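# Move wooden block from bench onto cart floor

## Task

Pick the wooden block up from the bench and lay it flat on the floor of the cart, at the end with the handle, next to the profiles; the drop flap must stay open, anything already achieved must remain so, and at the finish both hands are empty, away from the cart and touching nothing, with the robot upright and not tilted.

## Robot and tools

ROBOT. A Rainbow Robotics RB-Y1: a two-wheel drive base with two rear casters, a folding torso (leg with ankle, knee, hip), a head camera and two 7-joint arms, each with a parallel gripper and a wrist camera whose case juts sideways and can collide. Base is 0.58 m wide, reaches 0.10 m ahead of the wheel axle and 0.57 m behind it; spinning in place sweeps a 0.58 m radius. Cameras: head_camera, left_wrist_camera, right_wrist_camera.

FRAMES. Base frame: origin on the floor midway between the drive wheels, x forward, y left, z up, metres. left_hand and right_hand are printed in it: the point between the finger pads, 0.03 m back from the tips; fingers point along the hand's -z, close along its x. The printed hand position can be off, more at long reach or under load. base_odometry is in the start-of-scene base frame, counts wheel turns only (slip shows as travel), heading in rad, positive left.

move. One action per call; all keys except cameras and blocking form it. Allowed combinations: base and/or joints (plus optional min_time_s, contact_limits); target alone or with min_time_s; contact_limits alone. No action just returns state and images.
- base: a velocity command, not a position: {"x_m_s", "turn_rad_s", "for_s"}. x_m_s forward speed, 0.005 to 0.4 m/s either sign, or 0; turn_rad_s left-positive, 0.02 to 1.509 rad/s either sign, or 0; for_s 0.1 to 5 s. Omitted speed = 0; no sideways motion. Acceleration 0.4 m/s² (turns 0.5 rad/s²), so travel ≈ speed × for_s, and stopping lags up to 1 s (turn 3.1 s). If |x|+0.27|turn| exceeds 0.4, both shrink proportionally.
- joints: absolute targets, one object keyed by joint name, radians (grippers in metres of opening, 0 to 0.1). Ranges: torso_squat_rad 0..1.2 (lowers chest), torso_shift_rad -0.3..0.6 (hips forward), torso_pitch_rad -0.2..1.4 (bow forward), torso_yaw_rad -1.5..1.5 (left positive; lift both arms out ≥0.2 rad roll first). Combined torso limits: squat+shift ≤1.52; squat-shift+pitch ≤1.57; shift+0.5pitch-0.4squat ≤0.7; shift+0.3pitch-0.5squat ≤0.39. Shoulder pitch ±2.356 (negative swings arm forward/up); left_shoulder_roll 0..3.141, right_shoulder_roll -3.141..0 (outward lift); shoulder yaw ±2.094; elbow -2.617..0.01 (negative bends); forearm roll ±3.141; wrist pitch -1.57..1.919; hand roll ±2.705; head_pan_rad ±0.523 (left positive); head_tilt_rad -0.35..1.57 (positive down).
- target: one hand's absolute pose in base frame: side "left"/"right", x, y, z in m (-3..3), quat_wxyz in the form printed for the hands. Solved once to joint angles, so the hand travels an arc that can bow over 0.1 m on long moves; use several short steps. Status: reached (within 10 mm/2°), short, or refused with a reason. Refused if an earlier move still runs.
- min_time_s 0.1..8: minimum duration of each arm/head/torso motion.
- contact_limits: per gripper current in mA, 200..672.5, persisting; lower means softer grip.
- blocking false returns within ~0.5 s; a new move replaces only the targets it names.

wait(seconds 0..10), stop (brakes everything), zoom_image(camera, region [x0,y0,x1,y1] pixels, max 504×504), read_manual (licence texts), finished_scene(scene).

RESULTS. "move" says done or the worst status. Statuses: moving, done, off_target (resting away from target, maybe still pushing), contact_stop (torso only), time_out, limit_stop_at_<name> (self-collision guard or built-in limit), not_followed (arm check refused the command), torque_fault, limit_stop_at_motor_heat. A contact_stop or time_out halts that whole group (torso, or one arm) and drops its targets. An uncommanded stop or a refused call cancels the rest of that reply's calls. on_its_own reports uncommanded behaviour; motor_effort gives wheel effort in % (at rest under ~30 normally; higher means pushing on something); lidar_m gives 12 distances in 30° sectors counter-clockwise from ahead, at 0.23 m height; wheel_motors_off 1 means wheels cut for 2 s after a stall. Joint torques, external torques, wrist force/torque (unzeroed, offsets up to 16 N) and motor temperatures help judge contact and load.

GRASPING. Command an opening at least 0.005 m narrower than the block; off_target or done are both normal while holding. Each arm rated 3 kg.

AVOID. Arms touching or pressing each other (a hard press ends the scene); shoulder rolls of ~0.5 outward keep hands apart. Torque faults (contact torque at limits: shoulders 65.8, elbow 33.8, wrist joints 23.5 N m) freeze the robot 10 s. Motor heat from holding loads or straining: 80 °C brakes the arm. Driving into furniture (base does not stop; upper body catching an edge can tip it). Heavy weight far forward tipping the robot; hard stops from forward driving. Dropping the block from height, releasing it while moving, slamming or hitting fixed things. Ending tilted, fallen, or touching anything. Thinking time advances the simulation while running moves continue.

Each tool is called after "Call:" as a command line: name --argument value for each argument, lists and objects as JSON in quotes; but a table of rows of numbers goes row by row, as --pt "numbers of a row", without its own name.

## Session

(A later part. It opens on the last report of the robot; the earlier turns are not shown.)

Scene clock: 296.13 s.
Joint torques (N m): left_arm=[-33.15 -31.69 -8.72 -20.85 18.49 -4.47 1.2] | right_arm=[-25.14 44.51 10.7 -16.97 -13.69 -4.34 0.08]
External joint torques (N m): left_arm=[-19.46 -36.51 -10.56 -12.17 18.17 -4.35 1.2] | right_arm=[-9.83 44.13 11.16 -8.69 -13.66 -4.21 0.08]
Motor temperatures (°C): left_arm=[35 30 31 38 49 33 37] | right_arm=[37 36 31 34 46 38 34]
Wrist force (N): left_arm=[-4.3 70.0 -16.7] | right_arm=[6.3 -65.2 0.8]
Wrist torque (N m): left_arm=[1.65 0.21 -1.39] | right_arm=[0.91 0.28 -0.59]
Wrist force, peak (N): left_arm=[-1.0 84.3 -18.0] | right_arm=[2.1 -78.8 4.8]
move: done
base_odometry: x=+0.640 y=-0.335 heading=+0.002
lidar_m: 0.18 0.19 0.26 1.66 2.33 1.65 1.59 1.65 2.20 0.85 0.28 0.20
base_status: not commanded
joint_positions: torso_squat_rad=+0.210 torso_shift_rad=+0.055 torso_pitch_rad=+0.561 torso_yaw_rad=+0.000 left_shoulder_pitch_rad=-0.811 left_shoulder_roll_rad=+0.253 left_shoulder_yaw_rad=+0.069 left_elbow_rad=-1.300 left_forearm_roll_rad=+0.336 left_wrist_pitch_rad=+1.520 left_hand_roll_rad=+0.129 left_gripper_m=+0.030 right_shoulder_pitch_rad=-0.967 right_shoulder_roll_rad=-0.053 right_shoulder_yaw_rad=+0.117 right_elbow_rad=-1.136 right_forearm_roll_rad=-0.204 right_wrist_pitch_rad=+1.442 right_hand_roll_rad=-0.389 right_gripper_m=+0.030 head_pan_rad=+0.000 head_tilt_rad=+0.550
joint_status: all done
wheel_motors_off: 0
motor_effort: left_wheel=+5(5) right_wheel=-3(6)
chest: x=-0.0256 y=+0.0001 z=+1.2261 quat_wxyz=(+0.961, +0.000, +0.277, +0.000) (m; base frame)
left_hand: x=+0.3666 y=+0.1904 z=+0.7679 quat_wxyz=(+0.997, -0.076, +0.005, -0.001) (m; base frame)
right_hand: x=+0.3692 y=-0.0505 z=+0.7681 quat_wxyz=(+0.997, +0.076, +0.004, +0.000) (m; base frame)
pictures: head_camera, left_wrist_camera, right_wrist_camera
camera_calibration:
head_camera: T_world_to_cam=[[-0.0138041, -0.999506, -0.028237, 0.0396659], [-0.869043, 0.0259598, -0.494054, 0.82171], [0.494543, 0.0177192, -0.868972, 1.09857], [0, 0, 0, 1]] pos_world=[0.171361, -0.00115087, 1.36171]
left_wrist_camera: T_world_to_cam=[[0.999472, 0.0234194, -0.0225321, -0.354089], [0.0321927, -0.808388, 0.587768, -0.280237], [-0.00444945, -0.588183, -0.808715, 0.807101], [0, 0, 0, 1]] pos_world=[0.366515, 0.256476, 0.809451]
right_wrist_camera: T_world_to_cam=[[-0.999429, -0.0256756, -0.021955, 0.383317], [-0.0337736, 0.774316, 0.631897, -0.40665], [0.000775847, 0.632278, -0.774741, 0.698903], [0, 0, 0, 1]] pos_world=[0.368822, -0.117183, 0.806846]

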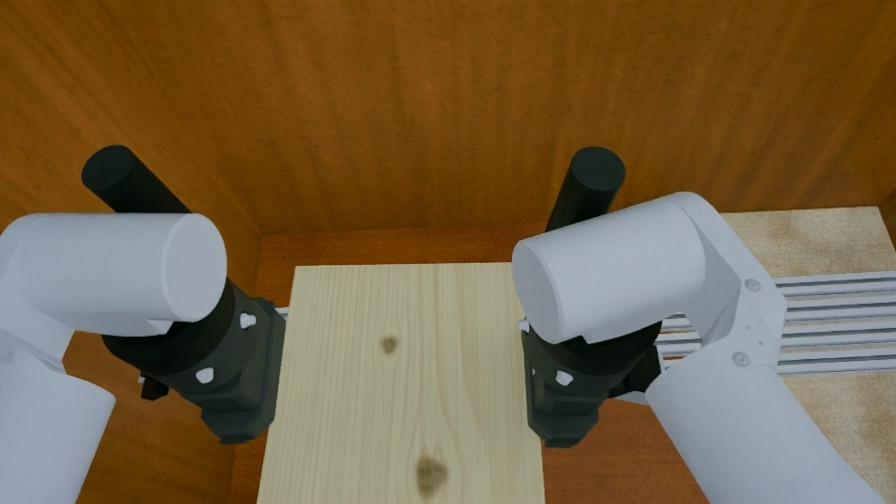

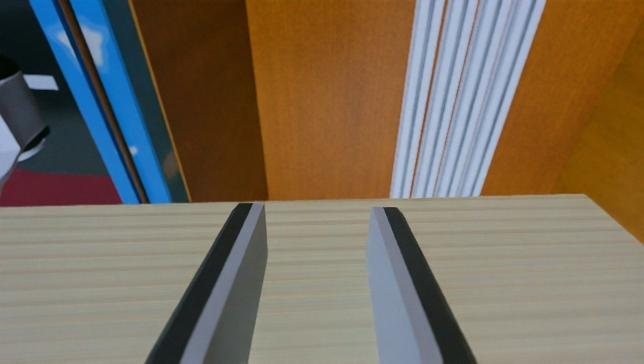

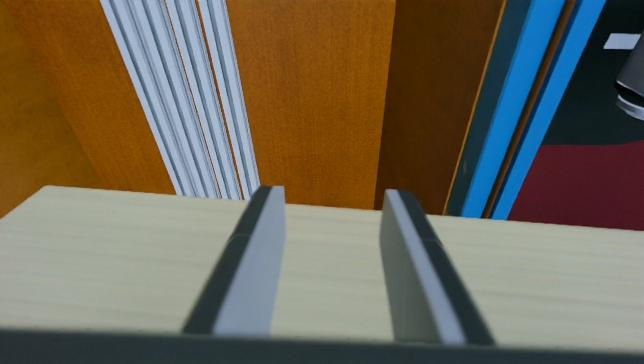

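Call:
move --base '{"x_m_s":0.03,"for_s":0.6}'

Scene clock: 307.60 s.
Joint torques (N m): left_arm=[-34.05 -31.43 -9.15 -20.38 18.77 -4.26 1.29] | right_arm=[-26.32 44.19 10.72 -16.64 -13.87 -4.09 0.26]
External joint torques (N m): left_arm=[-20.36 -36.26 -11 -11.7 18.45 -4.14 1.29] | right_arm=[-11.02 43.81 11.17 -8.35 -13.83 -3.96 0.26]
Motor temperatures (°C): left_arm=[35 30 31 39 49 33 37] | right_arm=[37 37 31 34 46 38 34]
Wrist force (N): left_arm=[-4.9 69.2 -16.6] | right_arm=[6.1 -65.4 1.0]
Wrist torque (N m): left_arm=[1.70 0.17 -1.36] | right_arm=[0.94 0.24 -0.64]
Wrist force, peak (N): left_arm=[-5.1 70.6 -17.5] | right_arm=[8.2 -65.8 0.9]
move: done
base_odometry: x=+0.658 y=-0.335 heading=+0.002
lidar_m: 0.16 0.17 0.24 1.65 2.36 1.69 1.60 1.67 2.22 0.77 0.26 0.17
base_status: done (sent for 0.6 of 0.6 s)
joint_positions: torso_squat_rad=+0.210 torso_shift_rad=+0.055 torso_pitch_rad=+0.561 torso_yaw_rad=+0.000 left_shoulder_pitch_rad=-0.811 left_shoulder_roll_rad=+0.253 left_shoulder_yaw_rad=+0.069 left_elbow_rad=-1.300 left_forearm_roll_rad=+0.336 left_wrist_pitch_rad=+1.520 left_hand_roll_rad=+0.129 left_gripper_m=+0.030 right_shoulder_pitch_rad=-0.967 right_shoulder_roll_rad=-0.053 right_shoulder_yaw_rad=+0.117 right_elbow_rad=-1.136 right_forearm_roll_rad=-0.204 right_wrist_pitch_rad=+1.442 right_hand_roll_rad=-0.389 right_gripper_m=+0.030 head_pan_rad=+0.000 head_tilt_rad=+0.550
joint_status: not commanded
wheel_motors_off: 0
motor_effort: left_wheel=+2(23) right_wheel=-4(18)
chest: x=-0.0256 y=+0.0001 z=+1.2261 quat_wxyz=(+0.961, +0.000, +0.277, +0.000) (m; base frame)
left_hand: x=+0.3666 y=+0.1904 z=+0.7679 quat_wxyz=(+0.997, -0.076, +0.005, -0.001) (m; base frame)
right_hand: x=+0.3691 y=-0.0505 z=+0.7680 quat_wxyz=(+0.997, +0.076, +0.004, +0.000) (m; base frame)
pictures: head_camera, left_wrist_camera, right_wrist_camera
camera_calibration:
head_camera: T_world_to_cam=[[-0.0138067, -0.999506, -0.0282378, 0.0396659], [-0.869087, 0.0259609, -0.493978, 0.821651], [0.494467, 0.0177209, -0.869016, 1.0985], [0, 0, 0, 1]] pos_world=[0.171461, -0.00115087, 1.36161]
left_wrist_camera: T_world_to_cam=[[0.999471, 0.0233614, -0.0226104, -0.354013], [0.0321914, -0.808438, 0.587701, -0.280088], [-0.0045496, -0.588118, -0.808762, 0.807217], [0, 0, 0, 1]] pos_world=[0.366515, 0.256576, 0.809451]
right_wrist_camera: T_world_to_cam=[[-0.999433, -0.02566, -0.0218146, 0.383104], [-0.0336728, 0.774316, 0.631902, -0.406632], [0.000676773, 0.632278, -0.774741, 0.698862], [0, 0, 0, 1]] pos_world=[0.368721, -0.117183, 0.806746]

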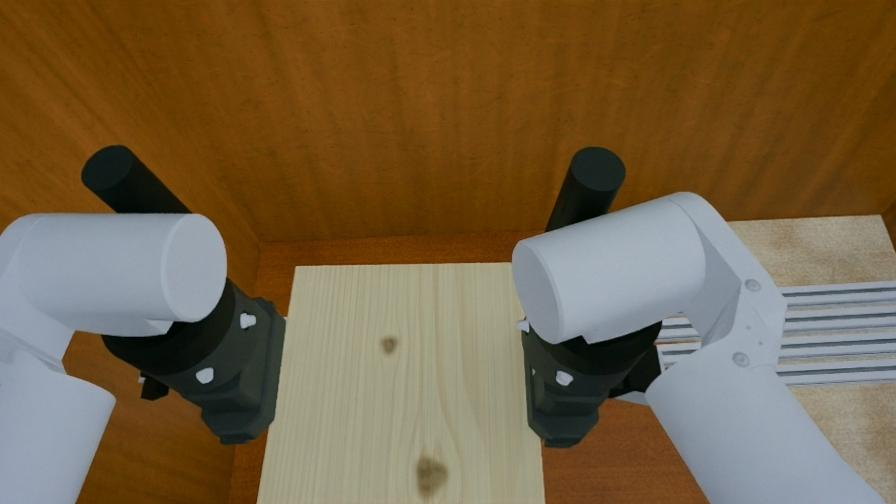

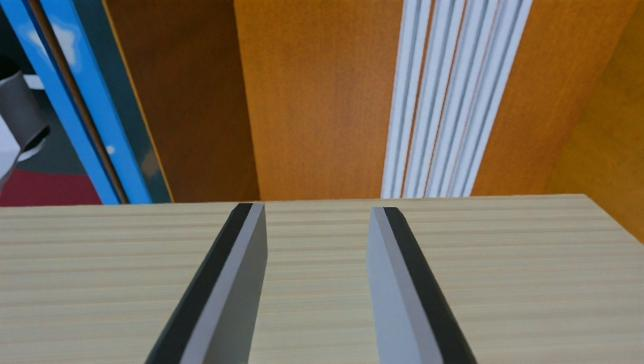

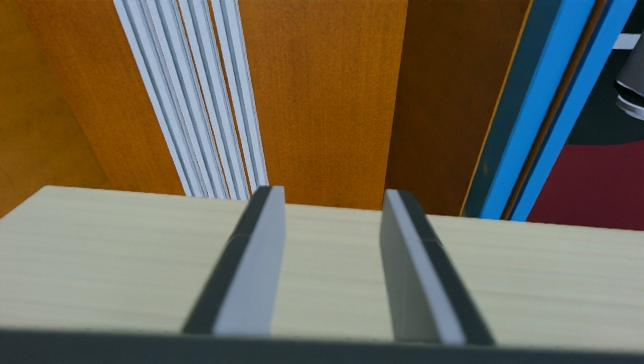

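Call:
move --joints '{"torso_squat_rad":0.32,"torso_shift_rad":0.11,"torso_pitch_rad":0.67,"left_shoulder_pitch_rad":-0.725,"left_shoulder_roll_rad":0.210,"left_shoulder_yaw_rad":0.053,"left_elbow_rad":-1.274,"left_forearm_roll_rad":0.308,"left_wrist_pitch_rad":1.291,"left_hand_roll_rad":0.086,"right_shoulder_pitch_rad":-0.877,"right_shoulder_roll_rad":-0.029,"right_shoulder_yaw_rad":0.166,"right_elbow_rad":-1.111,"right_forearm_roll_rad":-0.147,"right_wrist_pitch_rad":1.225,"right_hand_roll_rad":-0.393}' --min_time_s 2.5

Scene clock: 311.93 s.
Joint torques (N m): left_arm=[-29.59 -32.23 -11.74 -19.14 17.01 -4.45 1.24] | right_arm=[-19.69 46.32 13.86 -14.78 -12.5 -3.41 1.18]
External joint torques (N m): left_arm=[-19.89 -35.71 -13.1 -10.99 16.7 -4.33 1.24] | right_arm=[-8.1 44.36 13.78 -7.07 -12.48 -3.28 1.18]
Motor temperatures (°C): left_arm=[35 30 31 39 49 33 37] | right_arm=[37 37 31 34 46 38 34]
Wrist force (N): left_arm=[-7.3 64.9 -14.7] | right_arm=[9.7 -60.7 -2.4]
Wrist torque (N m): left_arm=[1.49 0.34 -1.33] | right_arm=[0.36 0.14 -1.52]
Wrist force, peak (N): left_arm=[-4.7 70.7 -17.0] | right_arm=[6.3 -65.6 0.9]
move: done
base_odometry: x=+0.658 y=-0.335 heading=+0.002
lidar_m: 0.16 0.17 0.23 1.66 2.37 1.69 1.60 1.68 2.23 0.76 0.24 0.18
base_status: not commanded
joint_positions: torso_squat_rad=+0.320 torso_shift_rad=+0.110 torso_pitch_rad=+0.671 torso_yaw_rad=+0.000 left_shoulder_pitch_rad=-0.720 left_shoulder_roll_rad=+0.219 left_shoulder_yaw_rad=+0.057 left_elbow_rad=-1.271 left_forearm_roll_rad=+0.304 left_wrist_pitch_rad=+1.292 left_hand_roll_rad=+0.086 left_gripper_m=+0.030 right_shoulder_pitch_rad=-0.875 right_shoulder_roll_rad=-0.040 right_shoulder_yaw_rad=+0.162 right_elbow_rad=-1.109 right_forearm_roll_rad=-0.144 right_wrist_pitch_rad=+1.226 right_hand_roll_rad=-0.393 right_gripper_m=+0.030 head_pan_rad=+0.000 head_tilt_rad=+0.550
joint_status: all done
wheel_motors_off: 0
motor_effort: left_wheel=+3(4) right_wheel=-3(6)
chest: x=+0.0374 y=+0.0001 z=+1.1834 quat_wxyz=(+0.944, +0.000, +0.329, +0.000) (m; base frame)
left_hand: x=+0.3665 y=+0.1900 z=+0.6478 quat_wxyz=(+0.997, -0.076, +0.004, +0.000) (m; base frame)
right_hand: x=+0.3690 y=-0.0506 z=+0.6483 quat_wxyz=(+0.997, +0.076, +0.004, -0.002) (m; base frame)
pictures: head_camera, left_wrist_camera, right_wrist_camera
camera_calibration:
head_camera: T_world_to_cam=[[-0.0168187, -0.999506, -0.0265508, 0.0374447], [-0.918034, 0.0259578, -0.395651, 0.740785], [0.396144, 0.0177202, -0.918017, 1.09186], [0, 0, 0, 1]] pos_world=[0.248162, -0.00115088, 1.29643]
left_wrist_camera: T_world_to_cam=[[0.999475, 0.0245996, -0.0211037, -0.357883], [0.032311, -0.807467, 0.589027, -0.210891], [-0.00255067, -0.5894, -0.807837, 0.708785], [0, 0, 0, 1]] pos_world=[0.366317, 0.256274, 0.689251]
right_wrist_camera: T_world_to_cam=[[-0.999515, -0.0220604, -0.0219942, 0.380668], [-0.0309965, 0.774596, 0.631696, -0.331812], [0.00310114, 0.632072, -0.774904, 0.605454], [0, 0, 0, 1]] pos_world=[0.36832, -0.117272, 0.687146]

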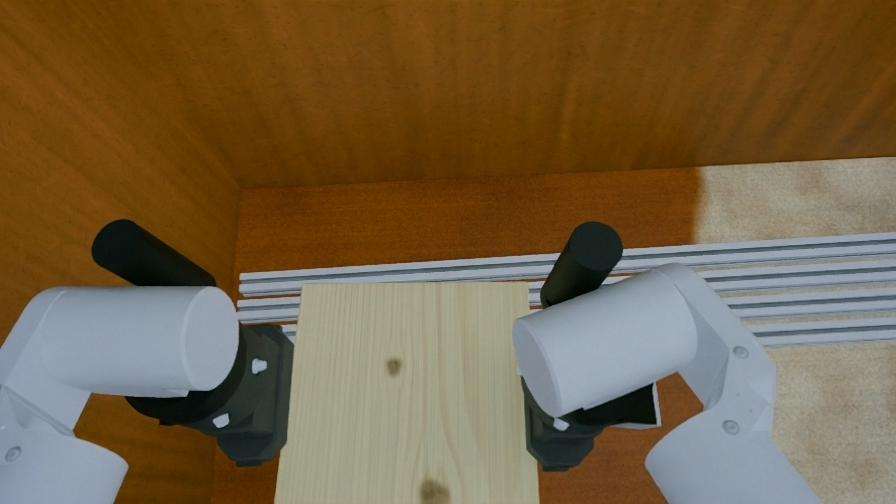

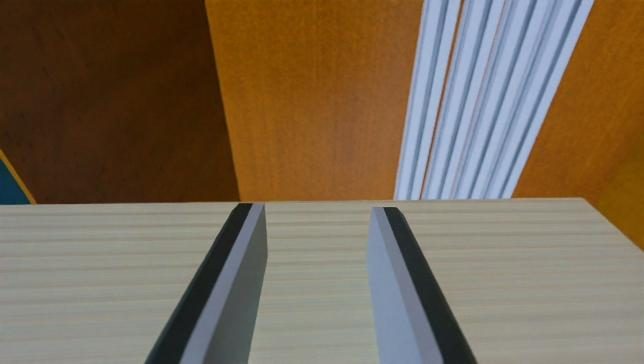

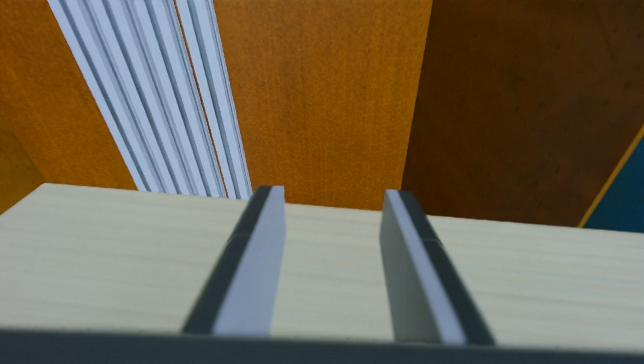

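Call:
move --joints '{"torso_squat_rad":0.43,"torso_shift_rad":0.165,"torso_pitch_rad":0.78,"left_shoulder_pitch_rad":-0.714,"left_shoulder_roll_rad":0.187,"left_shoulder_yaw_rad":0.055,"left_elbow_rad":-1.157,"left_forearm_roll_rad":0.294,"left_wrist_pitch_rad":1.058,"left_hand_roll_rad":0.034,"right_shoulder_pitch_rad":-0.873,"right_shoulder_roll_rad":-0.020,"right_shoulder_yaw_rad":0.185,"right_elbow_rad":-0.979,"right_forearm_roll_rad":-0.100,"right_wrist_pitch_rad":0.989,"right_hand_roll_rad":-0.407}' --min_time_s 2.5

Scene clock: 317.93 s.
Joint torques (N m): left_arm=[-26.67 -35.55 -12.27 -17.7 16.11 -3.5 1.17] | right_arm=[-17.21 50.98 14.7 -14.94 -11.58 -3.89 1.15]
External joint torques (N m): left_arm=[-20.09 -38.07 -13.17 -10.58 15.84 -3.4 1.18] | right_arm=[-8.47 48.04 14.22 -8.28 -11.56 -3.76 1.15]
Motor temperatures (°C): left_arm=[34 30 31 39 49 33 37] | right_arm=[37 37 31 34 45 38 34]
Wrist force (N): left_arm=[-6.5 67.2 -12.5] | right_arm=[8.9 -61.8 -5.1]
Wrist torque (N m): left_arm=[1.35 0.45 -1.39] | right_arm=[-0.33 -0.05 -1.56]
Wrist force, peak (N): left_arm=[-7.3 67.7 -14.9] | right_arm=[9.2 -63.7 -3.2]
move: done
base_odometry: x=+0.658 y=-0.335 heading=+0.002
lidar_m: 0.16 0.18 0.23 1.66 2.35 1.69 1.60 1.67 2.23 0.77 0.26 0.17
base_status: not commanded
joint_positions: torso_squat_rad=+0.430 torso_shift_rad=+0.165 torso_pitch_rad=+0.781 torso_yaw_rad=+0.000 left_shoulder_pitch_rad=-0.709 left_shoulder_roll_rad=+0.196 left_shoulder_yaw_rad=+0.059 left_elbow_rad=-1.154 left_forearm_roll_rad=+0.290 left_wrist_pitch_rad=+1.059 left_hand_roll_rad=+0.034 left_gripper_m=+0.030 right_shoulder_pitch_rad=-0.871 right_shoulder_roll_rad=-0.032 right_shoulder_yaw_rad=+0.181 right_elbow_rad=-0.977 right_forearm_roll_rad=-0.097 right_wrist_pitch_rad=+0.990 right_hand_roll_rad=-0.407 right_gripper_m=+0.030 head_pan_rad=+0.000 head_tilt_rad=+0.550
joint_status: all done
wheel_motors_off: 0
motor_effort: left_wheel=+3(4) right_wheel=-1(4)
chest: x=+0.0944 y=+0.0001 z=+1.1280 quat_wxyz=(+0.925, +0.000, +0.380, +0.000) (m; base frame)
left_hand: x=+0.3660 y=+0.1892 z=+0.5292 quat_wxyz=(+0.997, -0.077, +0.004, -0.001) (m; base frame)
right_hand: x=+0.3682 y=-0.0505 z=+0.5295 quat_wxyz=(+0.997, +0.076, +0.005, -0.005) (m; base frame)
pictures: head_camera, left_wrist_camera, right_wrist_camera
camera_calibration:
head_camera: T_world_to_cam=[[-0.0197263, -0.999503, -0.024575, 0.0350031], [-0.955889, 0.026059, -0.292571, 0.658513], [0.293066, 0.0177196, -0.955928, 1.07091], [0, 0, 0, 1]] pos_world=[0.316309, -0.00115058, 1.21723]
left_wrist_camera: T_world_to_cam=[[0.999505, 0.0235444, -0.0208459, -0.359856], [0.0313089, -0.80704, 0.589666, -0.141714], [-0.00294015, -0.590028, -0.807378, 0.612464], [0, 0, 0, 1]] pos_world=[0.365916, 0.255475, 0.570552]
right_wrist_camera: T_world_to_cam=[[-0.999668, -0.0158965, -0.020257, 0.376738], [-0.0251208, 0.774866, 0.631626, -0.25892], [0.00565581, 0.631926, -0.775008, 0.512354], [0, 0, 0, 1]] pos_world=[0.367211, -0.117153, 0.568251]

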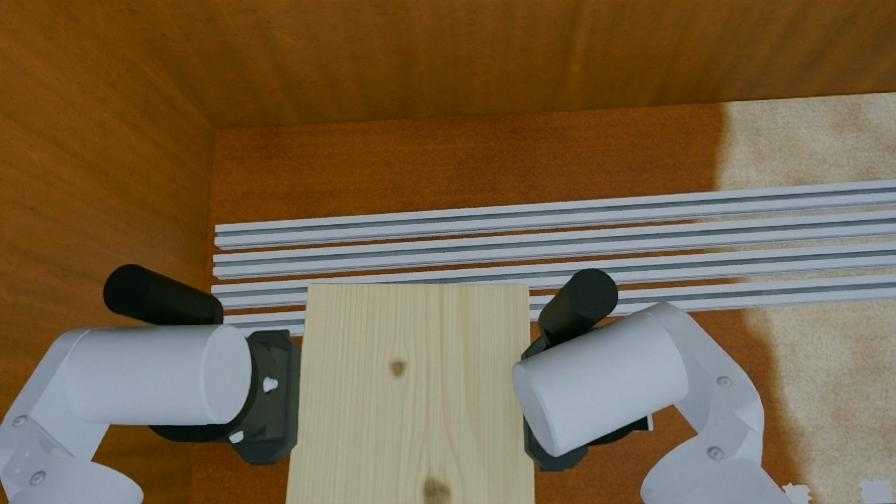

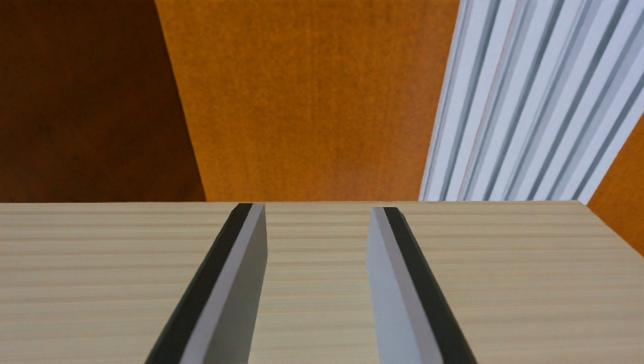

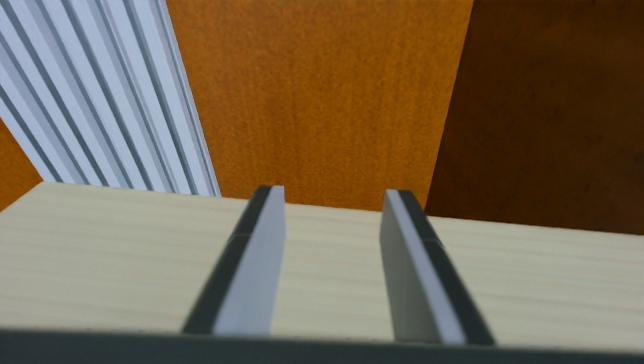

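Call:
move --base '{"turn_rad_s":0.08,"for_s":0.45}'

Scene clock: 323.37 s.
Joint torques (N m): left_arm=[-27 -35.38 -12.69 -17.9 16.26 -3.31 1.1] | right_arm=[-17.77 50.51 14.44 -15.34 -11.66 -3.84 1.14]
External joint torques (N m): left_arm=[-20.43 -37.9 -13.59 -10.77 15.98 -3.21 1.1] | right_arm=[-9.04 47.57 13.96 -8.68 -11.64 -3.71 1.13]
Motor temperatures (°C): left_arm=[34 30 31 39 48 33 37] | right_arm=[36 38 31 34 45 38 34]
Wrist force (N): left_arm=[-7.2 66.4 -12.0] | right_arm=[9.3 -62.6 -5.2]
Wrist torque (N m): left_arm=[1.47 0.39 -1.39] | right_arm=[-0.35 -0.03 -1.55]
Wrist force, peak (N): left_arm=[-7.3 67.7 -13.0] | right_arm=[9.4 -64.0 -4.1]
move: done
base_odometry: x=+0.658 y=-0.335 heading=+0.038
lidar_m: 0.16 0.17 0.25 1.64 2.28 1.67 1.60 1.69 2.31 0.67 0.25 0.17
base_status: done (sent for 0.47 of 0.47 s)
joint_positions: torso_squat_rad=+0.430 torso_shift_rad=+0.165 torso_pitch_rad=+0.781 torso_yaw_rad=+0.000 left_shoulder_pitch_rad=-0.709 left_shoulder_roll_rad=+0.196 left_shoulder_yaw_rad=+0.059 left_elbow_rad=-1.154 left_forearm_roll_rad=+0.290 left_wrist_pitch_rad=+1.059 left_hand_roll_rad=+0.034 left_gripper_m=+0.030 right_shoulder_pitch_rad=-0.871 right_shoulder_roll_rad=-0.032 right_shoulder_yaw_rad=+0.181 right_elbow_rad=-0.977 right_forearm_roll_rad=-0.097 right_wrist_pitch_rad=+0.990 right_hand_roll_rad=-0.407 right_gripper_m=+0.030 head_pan_rad=+0.000 head_tilt_rad=+0.550
joint_status: not commanded
wheel_motors_off: 0
motor_effort: left_wheel=-19(36) right_wheel=+15(35)
chest: x=+0.0944 y=+0.0001 z=+1.1280 quat_wxyz=(+0.925, +0.000, +0.380, +0.000) (m; base frame)
left_hand: x=+0.3660 y=+0.1892 z=+0.5291 quat_wxyz=(+0.997, -0.077, +0.004, +0.000) (m; base frame)
right_hand: x=+0.3681 y=-0.0504 z=+0.5295 quat_wxyz=(+0.997, +0.076, +0.005, -0.005) (m; base frame)
pictures: head_camera, left_wrist_camera, right_wrist_camera
camera_calibration:
head_camera: T_world_to_cam=[[-0.0196303, -0.999506, -0.0245472, 0.0349387], [-0.95589, 0.0259592, -0.292575, 0.658518], [0.293068, 0.0177211, -0.955927, 1.07091], [0, 0, 0, 1]] pos_world=[0.316309, -0.00115088, 1.21723]
left_wrist_camera: T_world_to_cam=[[0.999502, 0.0235646, -0.0209858, -0.35968], [0.0314077, -0.807039, 0.589662, -0.141744], [-0.0030412, -0.590027, -0.807377, 0.6125], [0, 0, 0, 1]] pos_world=[0.365816, 0.255475, 0.570552]
right_wrist_camera: T_world_to_cam=[[-0.999669, -0.0159578, -0.020178, 0.376687], [-0.0251185, 0.774864, 0.631628, -0.259], [0.00555584, 0.631926, -0.775009, 0.512329], [0, 0, 0, 1]] pos_world=[0.36721, -0.117053, 0.568252]

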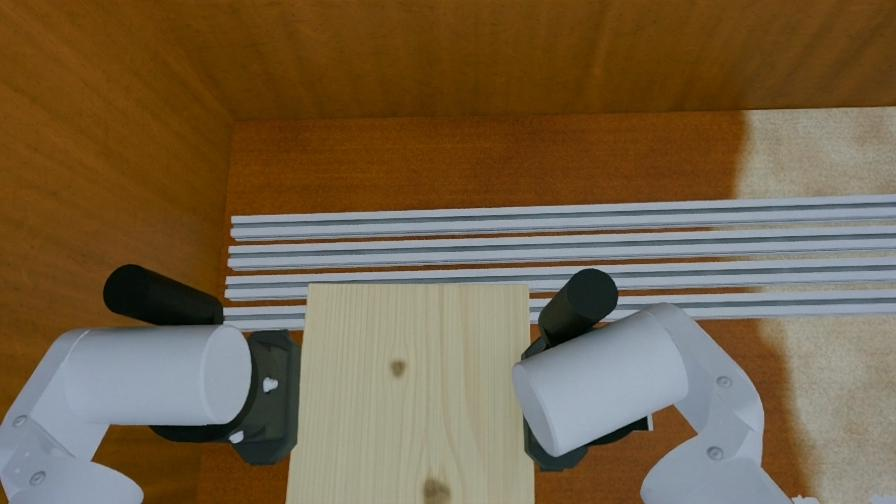

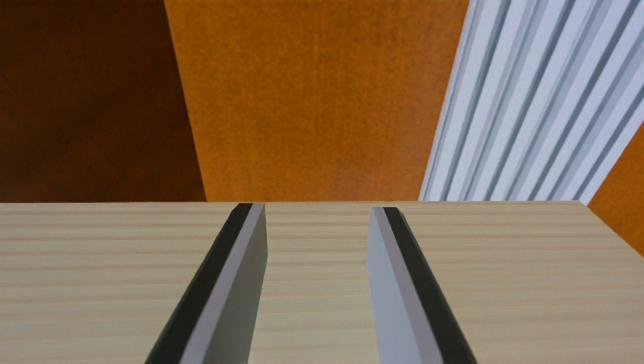

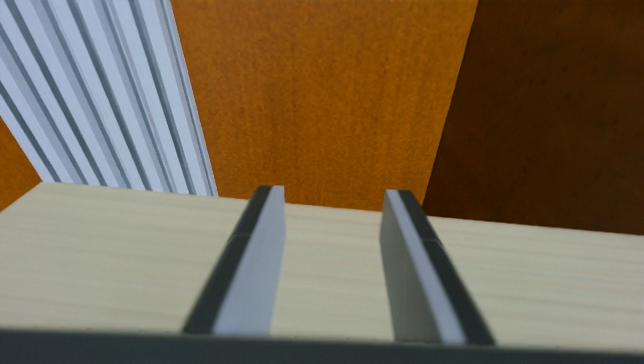

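Call:
move --base '{"x_m_s":-0.03,"for_s":0.57}' --cameras '[]'

Call:
move --joints '{"torso_squat_rad":0.54,"torso_shift_rad":0.22,"torso_pitch_rad":0.89,"left_shoulder_pitch_rad":-0.777,"left_shoulder_roll_rad":0.180,"left_shoulder_yaw_rad":0.071,"left_elbow_rad":-0.963,"left_forearm_roll_rad":0.309,"left_wrist_pitch_rad":0.824,"left_hand_roll_rad":-0.031,"right_shoulder_pitch_rad":-0.965,"right_shoulder_roll_rad":-0.014,"right_shoulder_yaw_rad":0.182,"right_elbow_rad":-0.732,"right_forearm_roll_rad":-0.067,"right_wrist_pitch_rad":0.728,"right_hand_roll_rad":-0.431}' --min_time_s 3

Scene clock: 326.30 s.
Joint torques (N m): left_arm=[-27.08 -35.22 -12.82 -18.27 16.33 -3.14 1.21] | right_arm=[-18.73 50.2 14.31 -15.65 -11.78 -3.81 1.15]
External joint torques (N m): left_arm=[-20.51 -37.74 -13.72 -11.15 16.05 -3.04 1.21] | right_arm=[-10 47.26 13.82 -8.99 -11.75 -3.68 1.15]
Motor temperatures (°C): left_arm=[34 30 31 39 48 33 37] | right_arm=[36 38 31 34 45 38 34]
Wrist force (N): left_arm=[-7.1 66.2 -12.7] | right_arm=[9.4 -62.5 -5.3]
Wrist torque (N m): left_arm=[1.44 0.37 -1.41] | right_arm=[-0.25 0.03 -1.58]
Wrist force, peak (N): left_arm=[-7.7 67.4 -12.2] | right_arm=[10.3 -63.4 -5.9]
move: done
base_odometry: x=+0.641 y=-0.335 heading=+0.037
lidar_m: 0.18 0.18 0.27 1.66 2.26 1.64 1.58 1.66 2.28 0.74 0.26 0.19
base_status: done (sent for 0.57 of 0.57 s)
joint_positions: torso_squat_rad=+0.430 torso_shift_rad=+0.165 torso_pitch_rad=+0.781 torso_yaw_rad=+0.000 left_shoulder_pitch_rad=-0.709 left_shoulder_roll_rad=+0.196 left_shoulder_yaw_rad=+0.059 left_elbow_rad=-1.154 left_forearm_roll_rad=+0.290 left_wrist_pitch_rad=+1.059 left_hand_roll_rad=+0.034 left_gripper_m=+0.030 right_shoulder_pitch_rad=-0.870 right_shoulder_roll_rad=-0.032 right_shoulder_yaw_rad=+0.181 right_elbow_rad=-0.977 right_forearm_roll_rad=-0.097 right_wrist_pitch_rad=+0.990 right_hand_roll_rad=-0.407 right_gripper_m=+0.030 head_pan_rad=+0.000 head_tilt_rad=+0.550
joint_status: not commanded
wheel_motors_off: 0
motor_effort: left_wheel=-21(43) right_wheel=+12(21)
chest: x=+0.0945 y=+0.0001 z=+1.1279 quat_wxyz=(+0.925, +0.000, +0.381, +0.000) (m; base frame)
left_hand: x=+0.3659 y=+0.1892 z=+0.5290 quat_wxyz=(+0.997, -0.077, +0.004, +0.000) (m; base frame)
right_hand: x=+0.3679 y=-0.0505 z=+0.5293 quat_wxyz=(+0.997, +0.076, +0.005, -0.005) (m; base frame)
pictures: none
No camera images: "cameras" was empty.

Scene clock: 329.60 s.
Joint torques (N m): left_arm=[-24.69 -36.18 -11.41 -14.92 13.93 -2.09 1.09] | right_arm=[-19.31 53.01 8.82 -14.96 -8.63 -4.6 1.04]
External joint torques (N m): left_arm=[-20.35 -38.06 -11.96 -9.26 13.7 -2.01 1.09] | right_arm=[-12.37 49.4 8.2 -9.86 -8.62 -4.47 1.04]
Motor temperatures (°C): left_arm=[34 30 31 39 48 33 37] | right_arm=[36 38 31 34 44 37 34]
Wrist force (N): left_arm=[-5.4 62.9 -9.5] | right_arm=[7.9 -59.7 -8.2]
Wrist torque (N m): left_arm=[1.32 0.46 -1.26] | right_arm=[-1.05 0.04 -1.46]
Wrist force, peak (N): left_arm=[-8.7 76.3 -7.2] | right_arm=[10.9 -72.8 -8.1]
move: done
base_odometry: x=+0.641 y=-0.335 heading=+0.037
lidar_m: 0.17 0.20 0.27 1.65 2.25 1.65 1.58 1.67 2.28 0.72 0.27 0.19
base_status: not commanded
joint_positions: torso_squat_rad=+0.540 torso_shift_rad=+0.220 torso_pitch_rad=+0.891 torso_yaw_rad=+0.000 left_shoulder_pitch_rad=-0.772 left_shoulder_roll_rad=+0.189 left_shoulder_yaw_rad=+0.074 left_elbow_rad=-0.961 left_forearm_roll_rad=+0.306 left_wrist_pitch_rad=+0.824 left_hand_roll_rad=-0.031 left_gripper_m=+0.030 right_shoulder_pitch_rad=-0.962 right_shoulder_roll_rad=-0.026 right_shoulder_yaw_rad=+0.180 right_elbow_rad=-0.730 right_forearm_roll_rad=-0.065 right_wrist_pitch_rad=+0.729 right_hand_roll_rad=-0.431 right_gripper_m=+0.030 head_pan_rad=+0.000 head_tilt_rad=+0.550
joint_status: all done
wheel_motors_off: 0
motor_effort: left_wheel=-21(22) right_wheel=+7(13)
chest: x=+0.1437 y=+0.0001 z=+1.0610 quat_wxyz=(+0.902, +0.000, +0.431, +0.000) (m; base frame)
left_hand: x=+0.3652 y=+0.1889 z=+0.4097 quat_wxyz=(+0.997, -0.077, +0.004, -0.001) (m; base frame)
right_hand: x=+0.3674 y=-0.0504 z=+0.4095 quat_wxyz=(+0.997, +0.076, +0.005, -0.006) (m; base frame)
pictures: head_camera, left_wrist_camera, right_wrist_camera
camera_calibration:
head_camera: T_world_to_cam=[[-0.0223051, -0.999503, -0.0222604, 0.0321444], [-0.982222, 0.0260599, -0.185907, 0.576605], [0.186395, 0.017718, -0.982315, 1.03583], [0, 0, 0, 1]] pos_world=[0.373999, -0.00125057, 1.12542]
left_wrist_camera: T_world_to_cam=[[0.999506, 0.0229148, -0.0215154, -0.361077], [0.0311972, -0.806799, 0.590001, -0.0716375], [-0.00383888, -0.590381, -0.807116, 0.516104], [0, 0, 0, 1]] pos_world=[0.365115, 0.255175, 0.451053]
right_wrist_camera: T_world_to_cam=[[-0.999726, -0.013698, -0.0190055, 0.373122], [-0.0226248, 0.775037, 0.631511, -0.184139], [0.00607952, 0.631767, -0.775134, 0.419255], [0, 0, 0, 1]] pos_world=[0.366304, -0.117046, 0.448356]

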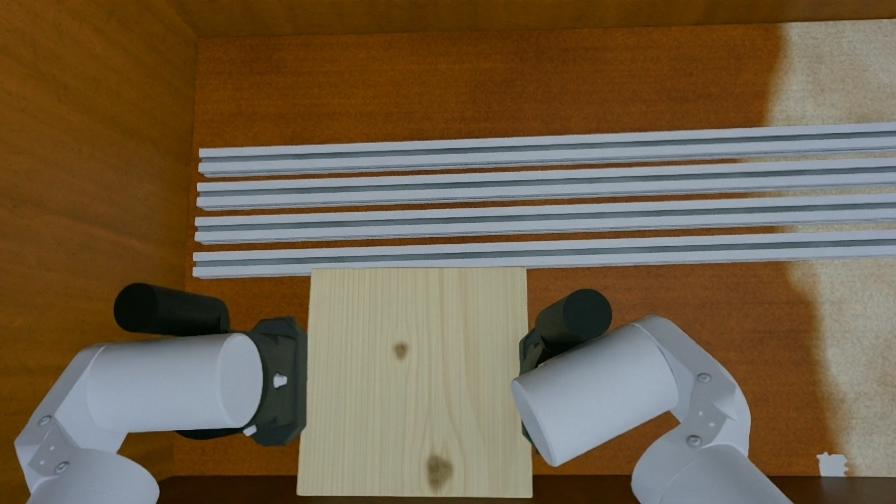

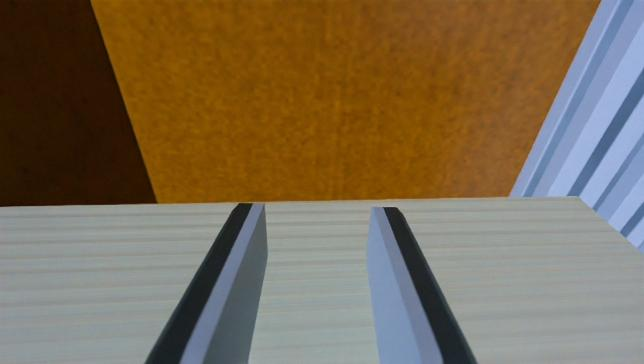

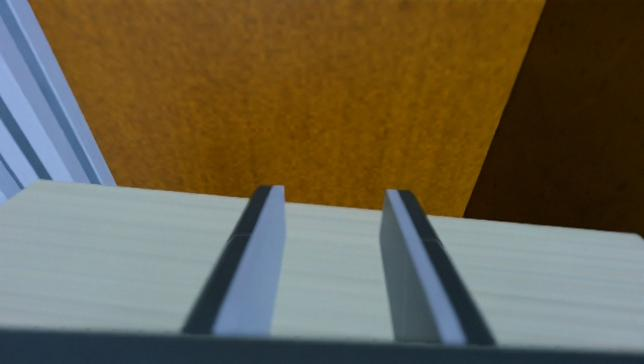

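Call:
move --base '{"x_m_s":0.02,"for_s":0.63}' --cameras '[]'

Call:
move --joints '{"torso_squat_rad":0.61,"torso_shift_rad":0.25,"torso_pitch_rad":0.943,"left_shoulder_pitch_rad":-0.790,"left_shoulder_roll_rad":0.179,"left_shoulder_yaw_rad":0.081,"left_elbow_rad":-0.948,"left_forearm_roll_rad":0.311,"left_wrist_pitch_rad":0.772,"left_hand_roll_rad":-0.049,"right_shoulder_pitch_rad":-0.981,"right_shoulder_roll_rad":-0.015,"right_shoulder_yaw_rad":0.177,"right_elbow_rad":-0.712,"right_forearm_roll_rad":-0.037,"right_wrist_pitch_rad":0.677,"right_hand_roll_rad":-0.446}' --min_time_s 2

Scene clock: 334.97 s.
Joint torques (N m): left_arm=[-23.88 -36.24 -11.82 -15.48 13.91 -1.79 1.08] | right_arm=[-18.38 52.78 9.04 -15.37 -8.89 -4.44 1.05]
External joint torques (N m): left_arm=[-19.53 -38.12 -12.37 -9.83 13.68 -1.7 1.08] | right_arm=[-11.43 49.16 8.42 -10.27 -8.88 -4.31 1.05]
Motor temperatures (°C): left_arm=[34 31 31 39 47 33 37] | right_arm=[36 39 31 34 44 38 34]
Wrist force (N): left_arm=[-6.1 63.1 -10.2] | right_arm=[8.3 -60.0 -8.3]
Wrist torque (N m): left_arm=[1.38 0.38 -1.29] | right_arm=[-1.09 0.06 -1.46]
Wrist force, peak (N): left_arm=[-5.9 64.1 -10.3] | right_arm=[9.5 -60.5 -9.0]
move: done
base_odometry: x=+0.654 y=-0.335 heading=+0.036
lidar_m: 0.16 0.18 0.25 1.66 2.27 1.67 1.60 1.69 2.31 0.68 0.26 0.18
base_status: done (sent for 0.63 of 0.63 s)
joint_positions: torso_squat_rad=+0.540 torso_shift_rad=+0.220 torso_pitch_rad=+0.891 torso_yaw_rad=+0.000 left_shoulder_pitch_rad=-0.772 left_shoulder_roll_rad=+0.189 left_shoulder_yaw_rad=+0.074 left_elbow_rad=-0.961 left_forearm_roll_rad=+0.306 left_wrist_pitch_rad=+0.824 left_hand_roll_rad=-0.031 left_gripper_m=+0.030 right_shoulder_pitch_rad=-0.962 right_shoulder_roll_rad=-0.026 right_shoulder_yaw_rad=+0.180 right_elbow_rad=-0.729 right_forearm_roll_rad=-0.065 right_wrist_pitch_rad=+0.729 right_hand_roll_rad=-0.431 right_gripper_m=+0.030 head_pan_rad=+0.000 head_tilt_rad=+0.550
joint_status: not commanded
wheel_motors_off: 0
motor_effort: left_wheel=-3(9) right_wheel=+7(25)
chest: x=+0.1438 y=+0.0001 z=+1.0610 quat_wxyz=(+0.902, +0.000, +0.431, +0.000) (m; base frame)
left_hand: x=+0.3653 y=+0.1890 z=+0.4096 quat_wxyz=(+0.997, -0.077, +0.004, -0.001) (m; base frame)
right_hand: x=+0.3674 y=-0.0504 z=+0.4095 quat_wxyz=(+0.997, +0.076, +0.005, -0.006) (m; base frame)
pictures: none
No camera images: "cameras" was empty.

Scene clock: 337.27 s.
Joint torques (N m): left_arm=[-23.09 -36.49 -11.71 -13.97 13.09 -1.73 1.05] | right_arm=[-18.69 49.44 8.79 -14.49 -8.11 -4.86 1.03]
External joint torques (N m): left_arm=[-19.81 -38.09 -12.17 -8.69 12.88 -1.66 1.05] | right_arm=[-12.69 45.5 8.05 -9.76 -8.1 -4.72 1.03]
Motor temperatures (°C): left_arm=[34 31 31 39 47 33 37] | right_arm=[36 39 31 34 43 38 34]
Wrist force (N): left_arm=[-5.3 61.7 -9.1] | right_arm=[7.8 -57.7 -9.9]
Wrist torque (N m): left_arm=[1.24 0.45 -1.25] | right_arm=[-1.41 0.01 -1.44]
Wrist force, peak (N): left_arm=[-5.2 63.1 -10.6] | right_arm=[7.9 -60.5 -8.1]
move: done
base_odometry: x=+0.654 y=-0.335 heading=+0.036
lidar_m: 0.16 0.18 0.24 1.65 2.28 1.66 1.60 1.68 2.30 0.68 0.25 0.18
base_status: not commanded
joint_positions: torso_squat_rad=+0.610 torso_shift_rad=+0.250 torso_pitch_rad=+0.944 torso_yaw_rad=+0.000 left_shoulder_pitch_rad=-0.785 left_shoulder_roll_rad=+0.188 left_shoulder_yaw_rad=+0.084 left_elbow_rad=-0.946 left_forearm_roll_rad=+0.308 left_wrist_pitch_rad=+0.772 left_hand_roll_rad=-0.049 left_gripper_m=+0.030 right_shoulder_pitch_rad=-0.978 right_shoulder_roll_rad=-0.026 right_shoulder_yaw_rad=+0.175 right_elbow_rad=-0.710 right_forearm_roll_rad=-0.035 right_wrist_pitch_rad=+0.678 right_hand_roll_rad=-0.446 right_gripper_m=+0.030 head_pan_rad=+0.000 head_tilt_rad=+0.550
joint_status: all done
wheel_motors_off: 0
motor_effort: left_wheel=-3(4) right_wheel=+8(10)
chest: x=+0.1646 y=+0.0001 z=+1.0180 quat_wxyz=(+0.891, +0.000, +0.454, +0.000) (m; base frame)
left_hand: x=+0.3664 y=+0.1892 z=+0.3549 quat_wxyz=(+0.997, -0.077, +0.005, -0.001) (m; base frame)
right_hand: x=+0.3685 y=-0.0505 z=+0.3547 quat_wxyz=(+0.997, +0.075, +0.006, -0.006) (m; base frame)
pictures: head_camera, left_wrist_camera, right_wrist_camera
camera_calibration:
head_camera: T_world_to_cam=[[-0.0234532, -0.999503, -0.0210475, 0.0306073], [-0.990691, 0.02606, -0.133612, 0.53731], [0.134094, 0.0177179, -0.99081, 1.00691], [0, 0, 0, 1]] pos_world=[0.398005, -0.00125057, 1.0701]
left_wrist_camera: T_world_to_cam=[[0.999492, 0.0229928, -0.0220785, -0.363354], [0.0315931, -0.806715, 0.590096, -0.0393086], [-0.0042431, -0.590493, -0.807031, 0.4722], [0, 0, 0, 1]] pos_world=[0.366415, 0.255475, 0.396254]
right_wrist_camera: T_world_to_cam=[[-0.999754, -0.0136225, -0.0175061, 0.372605], [-0.0216136, 0.775751, 0.630669, -0.149527], [0.0049891, 0.630892, -0.775854, 0.377437], [0, 0, 0, 1]] pos_world=[0.367398, -0.117051, 0.393661]

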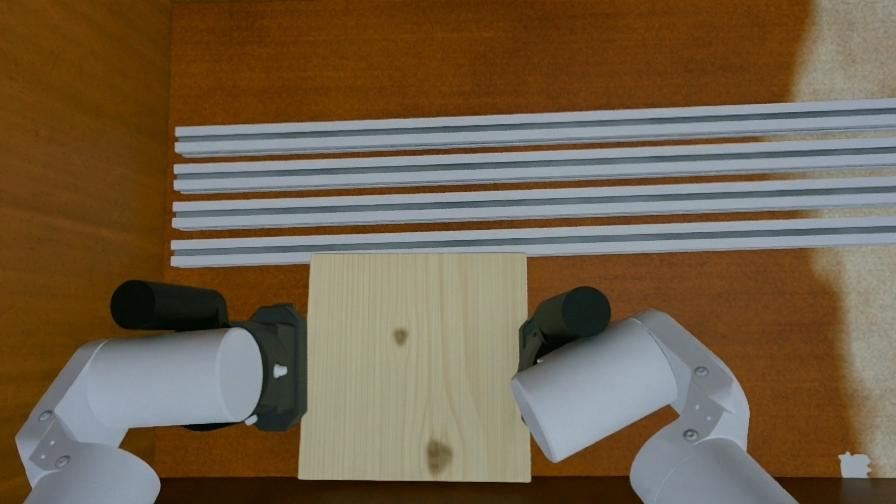

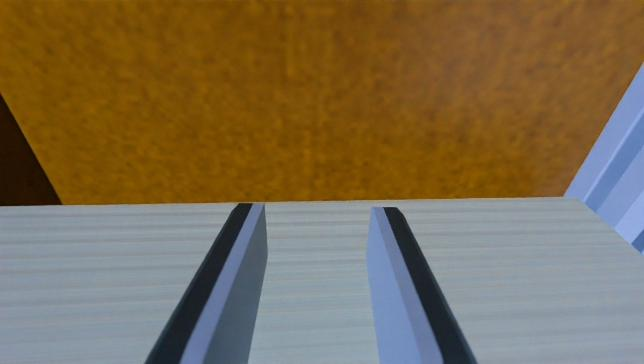

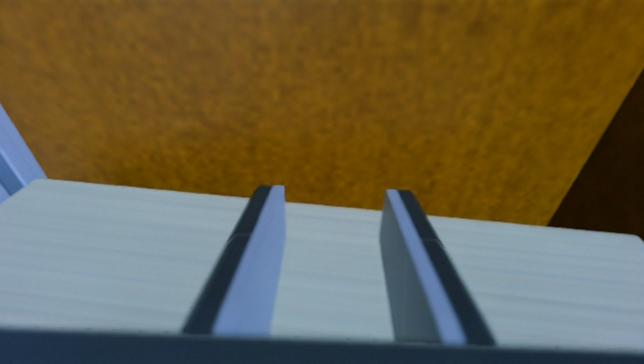

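Call:
move --joints '{"torso_squat_rad":0.63}' --min_time_s 1

Scene clock: 348.47 s.
Joint torques (N m): left_arm=[-22.79 -36.36 -12.13 -14.11 13.02 -1.7 1.17] | right_arm=[-18.04 49.6 8.86 -14.46 -7.97 -4.88 1.1]
External joint torques (N m): left_arm=[-19.5 -37.96 -12.58 -8.83 12.8 -1.62 1.17] | right_arm=[-12.04 45.66 8.13 -9.73 -7.96 -4.74 1.1]
Motor temperatures (°C): left_arm=[34 31 31 38 46 32 37] | right_arm=[36 39 31 33 42 38 34]
Wrist force (N): left_arm=[-6.0 61.2 -9.7] | right_arm=[7.6 -58.0 -10.1]
Wrist torque (N m): left_arm=[1.33 0.36 -1.26] | right_arm=[-1.34 0.00 -1.45]
Wrist force, peak (N): left_arm=[-5.9 62.1 -8.9] | right_arm=[8.1 -58.9 -9.4]
move: done
base_odometry: x=+0.654 y=-0.335 heading=+0.036
lidar_m: 0.16 0.17 0.25 1.65 2.28 1.66 1.59 1.67 2.30 0.68 0.24 0.18
base_status: not commanded
joint_positions: torso_squat_rad=+0.630 torso_shift_rad=+0.250 torso_pitch_rad=+0.944 torso_yaw_rad=+0.000 left_shoulder_pitch_rad=-0.785 left_shoulder_roll_rad=+0.188 left_shoulder_yaw_rad=+0.084 left_elbow_rad=-0.946 left_forearm_roll_rad=+0.308 left_wrist_pitch_rad=+0.772 left_hand_roll_rad=-0.049 left_gripper_m=+0.030 right_shoulder_pitch_rad=-0.978 right_shoulder_roll_rad=-0.026 right_shoulder_yaw_rad=+0.175 right_elbow_rad=-0.710 right_forearm_roll_rad=-0.035 right_wrist_pitch_rad=+0.678 right_hand_roll_rad=-0.446 right_gripper_m=+0.030 head_pan_rad=+0.000 head_tilt_rad=+0.550
joint_status: all done
wheel_motors_off: 0
motor_effort: left_wheel=-3(4) right_wheel=+8(10)
chest: x=+0.1626 y=+0.0001 z=+1.0101 quat_wxyz=(+0.891, +0.000, +0.454, +0.000) (m; base frame)
left_hand: x=+0.3644 y=+0.1892 z=+0.3470 quat_wxyz=(+0.997, -0.077, +0.005, -0.001) (m; base frame)
right_hand: x=+0.3665 y=-0.0505 z=+0.3468 quat_wxyz=(+0.997, +0.075, +0.006, -0.006) (m; base frame)
pictures: head_camera, left_wrist_camera, right_wrist_camera
camera_calibration:
head_camera: T_world_to_cam=[[-0.0234545, -0.999503, -0.0210498, 0.0303993], [-0.990678, 0.0260634, -0.13371, 0.534386], [0.134193, 0.0177174, -0.990797, 0.999401], [0, 0, 0, 1]] pos_world=[0.396005, -0.00125056, 1.0623]
left_wrist_camera: T_world_to_cam=[[0.999492, 0.0229928, -0.0220785, -0.361529], [0.0315931, -0.806715, 0.590096, -0.0345837], [-0.0042431, -0.590493, -0.807031, 0.465816], [0, 0, 0, 1]] pos_world=[0.364415, 0.255475, 0.388354]
right_wrist_camera: T_world_to_cam=[[-0.999753, -0.0135602, -0.0175843, 0.370504], [-0.0216145, 0.775752, 0.630667, -0.144587], [0.00508909, 0.630892, -0.775854, 0.371281], [0, 0, 0, 1]] pos_world=[0.365398, -0.11705, 0.385761]

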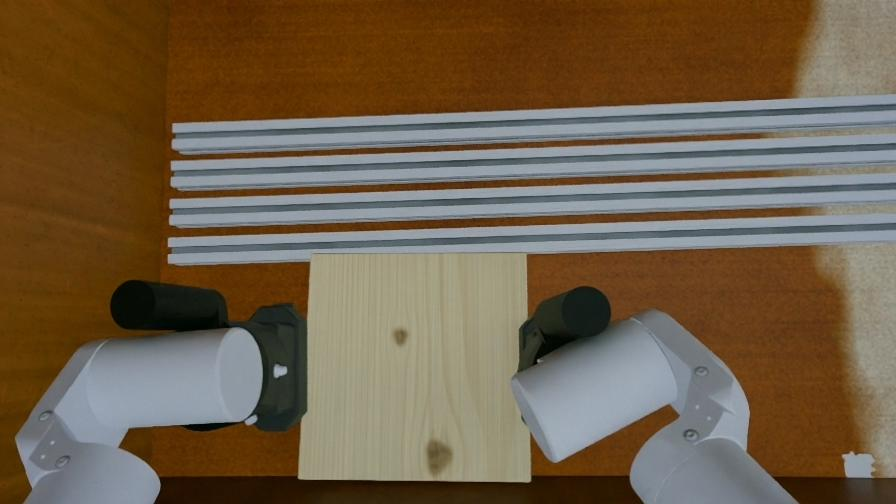

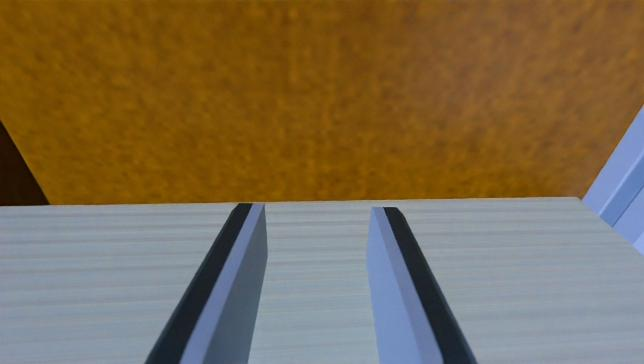

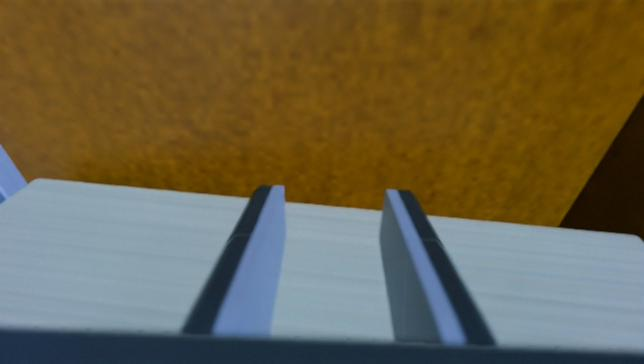

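Call:
move --joints '{"torso_squat_rad":0.655}' --min_time_s 1.2

Scene clock: 353.43 s.
Joint torques (N m): left_arm=[-23.01 -36.2 -12.31 -14.67 13.09 -1.43 1.05] | right_arm=[-17.15 49.44 9.23 -14.27 -8.06 -4.16 1.06]
External joint torques (N m): left_arm=[-19.72 -37.8 -12.76 -9.39 12.87 -1.35 1.05] | right_arm=[-11.14 45.5 8.49 -9.54 -8.05 -4.03 1.06]
Motor temperatures (°C): left_arm=[34 31 31 38 46 32 37] | right_arm=[36 39 31 33 42 38 34]
Wrist force (N): left_arm=[-5.4 63.4 -13.9] | right_arm=[7.5 -60.2 -1.0]
Wrist torque (N m): left_arm=[1.41 0.17 -1.26] | right_arm=[0.46 -0.15 -1.47]
Wrist force, peak (N): left_arm=[-6.2 64.2 -13.5] | right_arm=[7.0 -60.7 -2.0]
move: done
base_odometry: x=+0.654 y=-0.335 heading=+0.036
lidar_m: 0.16 0.18 0.25 1.65 2.27 1.65 1.59 1.68 2.32 0.68 0.26 0.17
base_status: not commanded
joint_positions: torso_squat_rad=+0.655 torso_shift_rad=+0.250 torso_pitch_rad=+0.943 torso_yaw_rad=+0.000 left_shoulder_pitch_rad=-0.785 left_shoulder_roll_rad=+0.188 left_shoulder_yaw_rad=+0.084 left_elbow_rad=-0.946 left_forearm_roll_rad=+0.308 left_wrist_pitch_rad=+0.772 left_hand_roll_rad=-0.049 left_gripper_m=+0.030 right_shoulder_pitch_rad=-0.978 right_shoulder_roll_rad=-0.026 right_shoulder_yaw_rad=+0.175 right_elbow_rad=-0.710 right_forearm_roll_rad=-0.035 right_wrist_pitch_rad=+0.678 right_hand_roll_rad=-0.446 right_gripper_m=+0.030 head_pan_rad=+0.000 head_tilt_rad=+0.550
joint_status: all done
wheel_motors_off: 0
motor_effort: left_wheel=-4(4) right_wheel=+9(10)
chest: x=+0.1600 y=+0.0001 z=+1.0000 quat_wxyz=(+0.891, +0.000, +0.454, +0.000) (m; base frame)
left_hand: x=+0.3618 y=+0.1892 z=+0.3369 quat_wxyz=(+0.997, -0.077, +0.005, -0.001) (m; base frame)
right_hand: x=+0.3641 y=-0.0504 z=+0.3368 quat_wxyz=(+0.997, +0.075, +0.006, -0.006) (m; base frame)
pictures: head_camera, left_wrist_camera, right_wrist_camera
camera_calibration:
head_camera: T_world_to_cam=[[-0.0234486, -0.999503, -0.0210512, 0.0301225], [-0.990664, 0.0260594, -0.133809, 0.530459], [0.134291, 0.0177171, -0.990784, 0.989703], [0, 0, 0, 1]] pos_world=[0.393305, -0.00125057, 1.0522]
left_wrist_camera: T_world_to_cam=[[0.999489, 0.0231327, -0.0220583, -0.359196], [0.0316941, -0.806711, 0.590096, -0.0285795], [-0.00414416, -0.590494, -0.807032, 0.457618], [0, 0, 0, 1]] pos_world=[0.361815, 0.255475, 0.378254]
right_wrist_camera: T_world_to_cam=[[-0.999745, -0.0135425, -0.0180871, 0.368219], [-0.0219192, 0.775617, 0.630823, -0.138307], [0.0054857, 0.631059, -0.775716, 0.363215], [0, 0, 0, 1]] pos_world=[0.3631, -0.116949, 0.375659]

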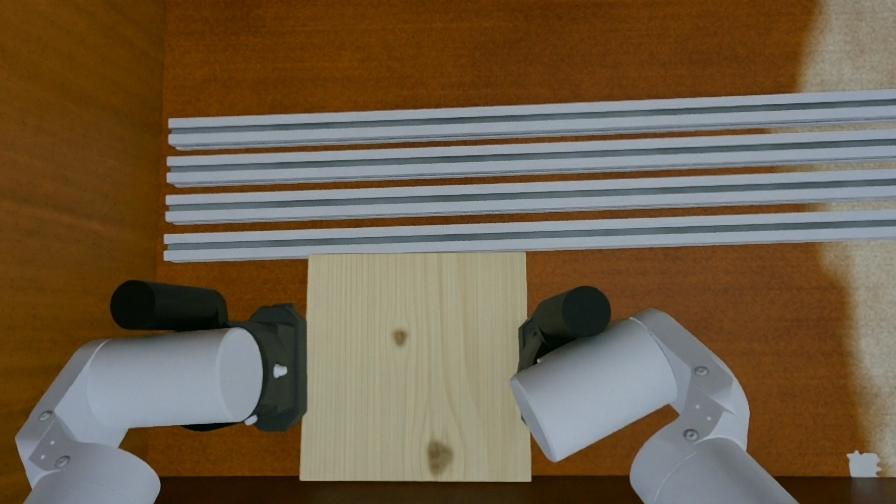

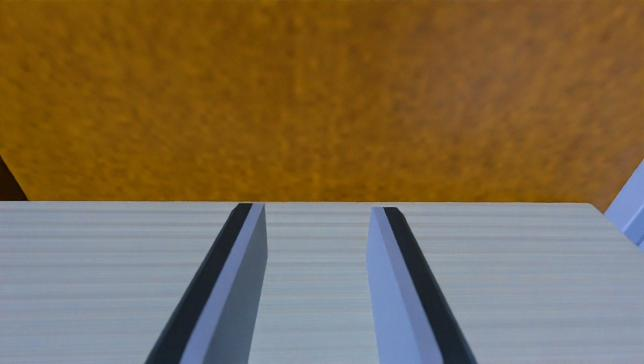

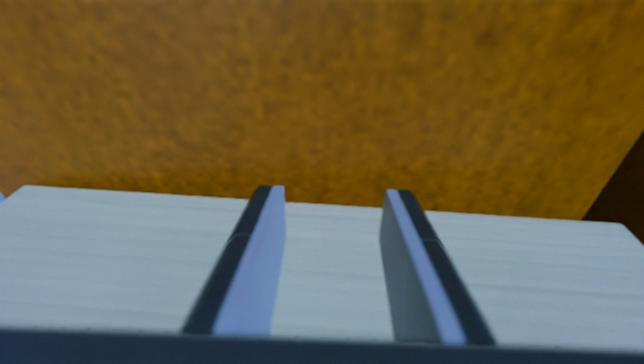

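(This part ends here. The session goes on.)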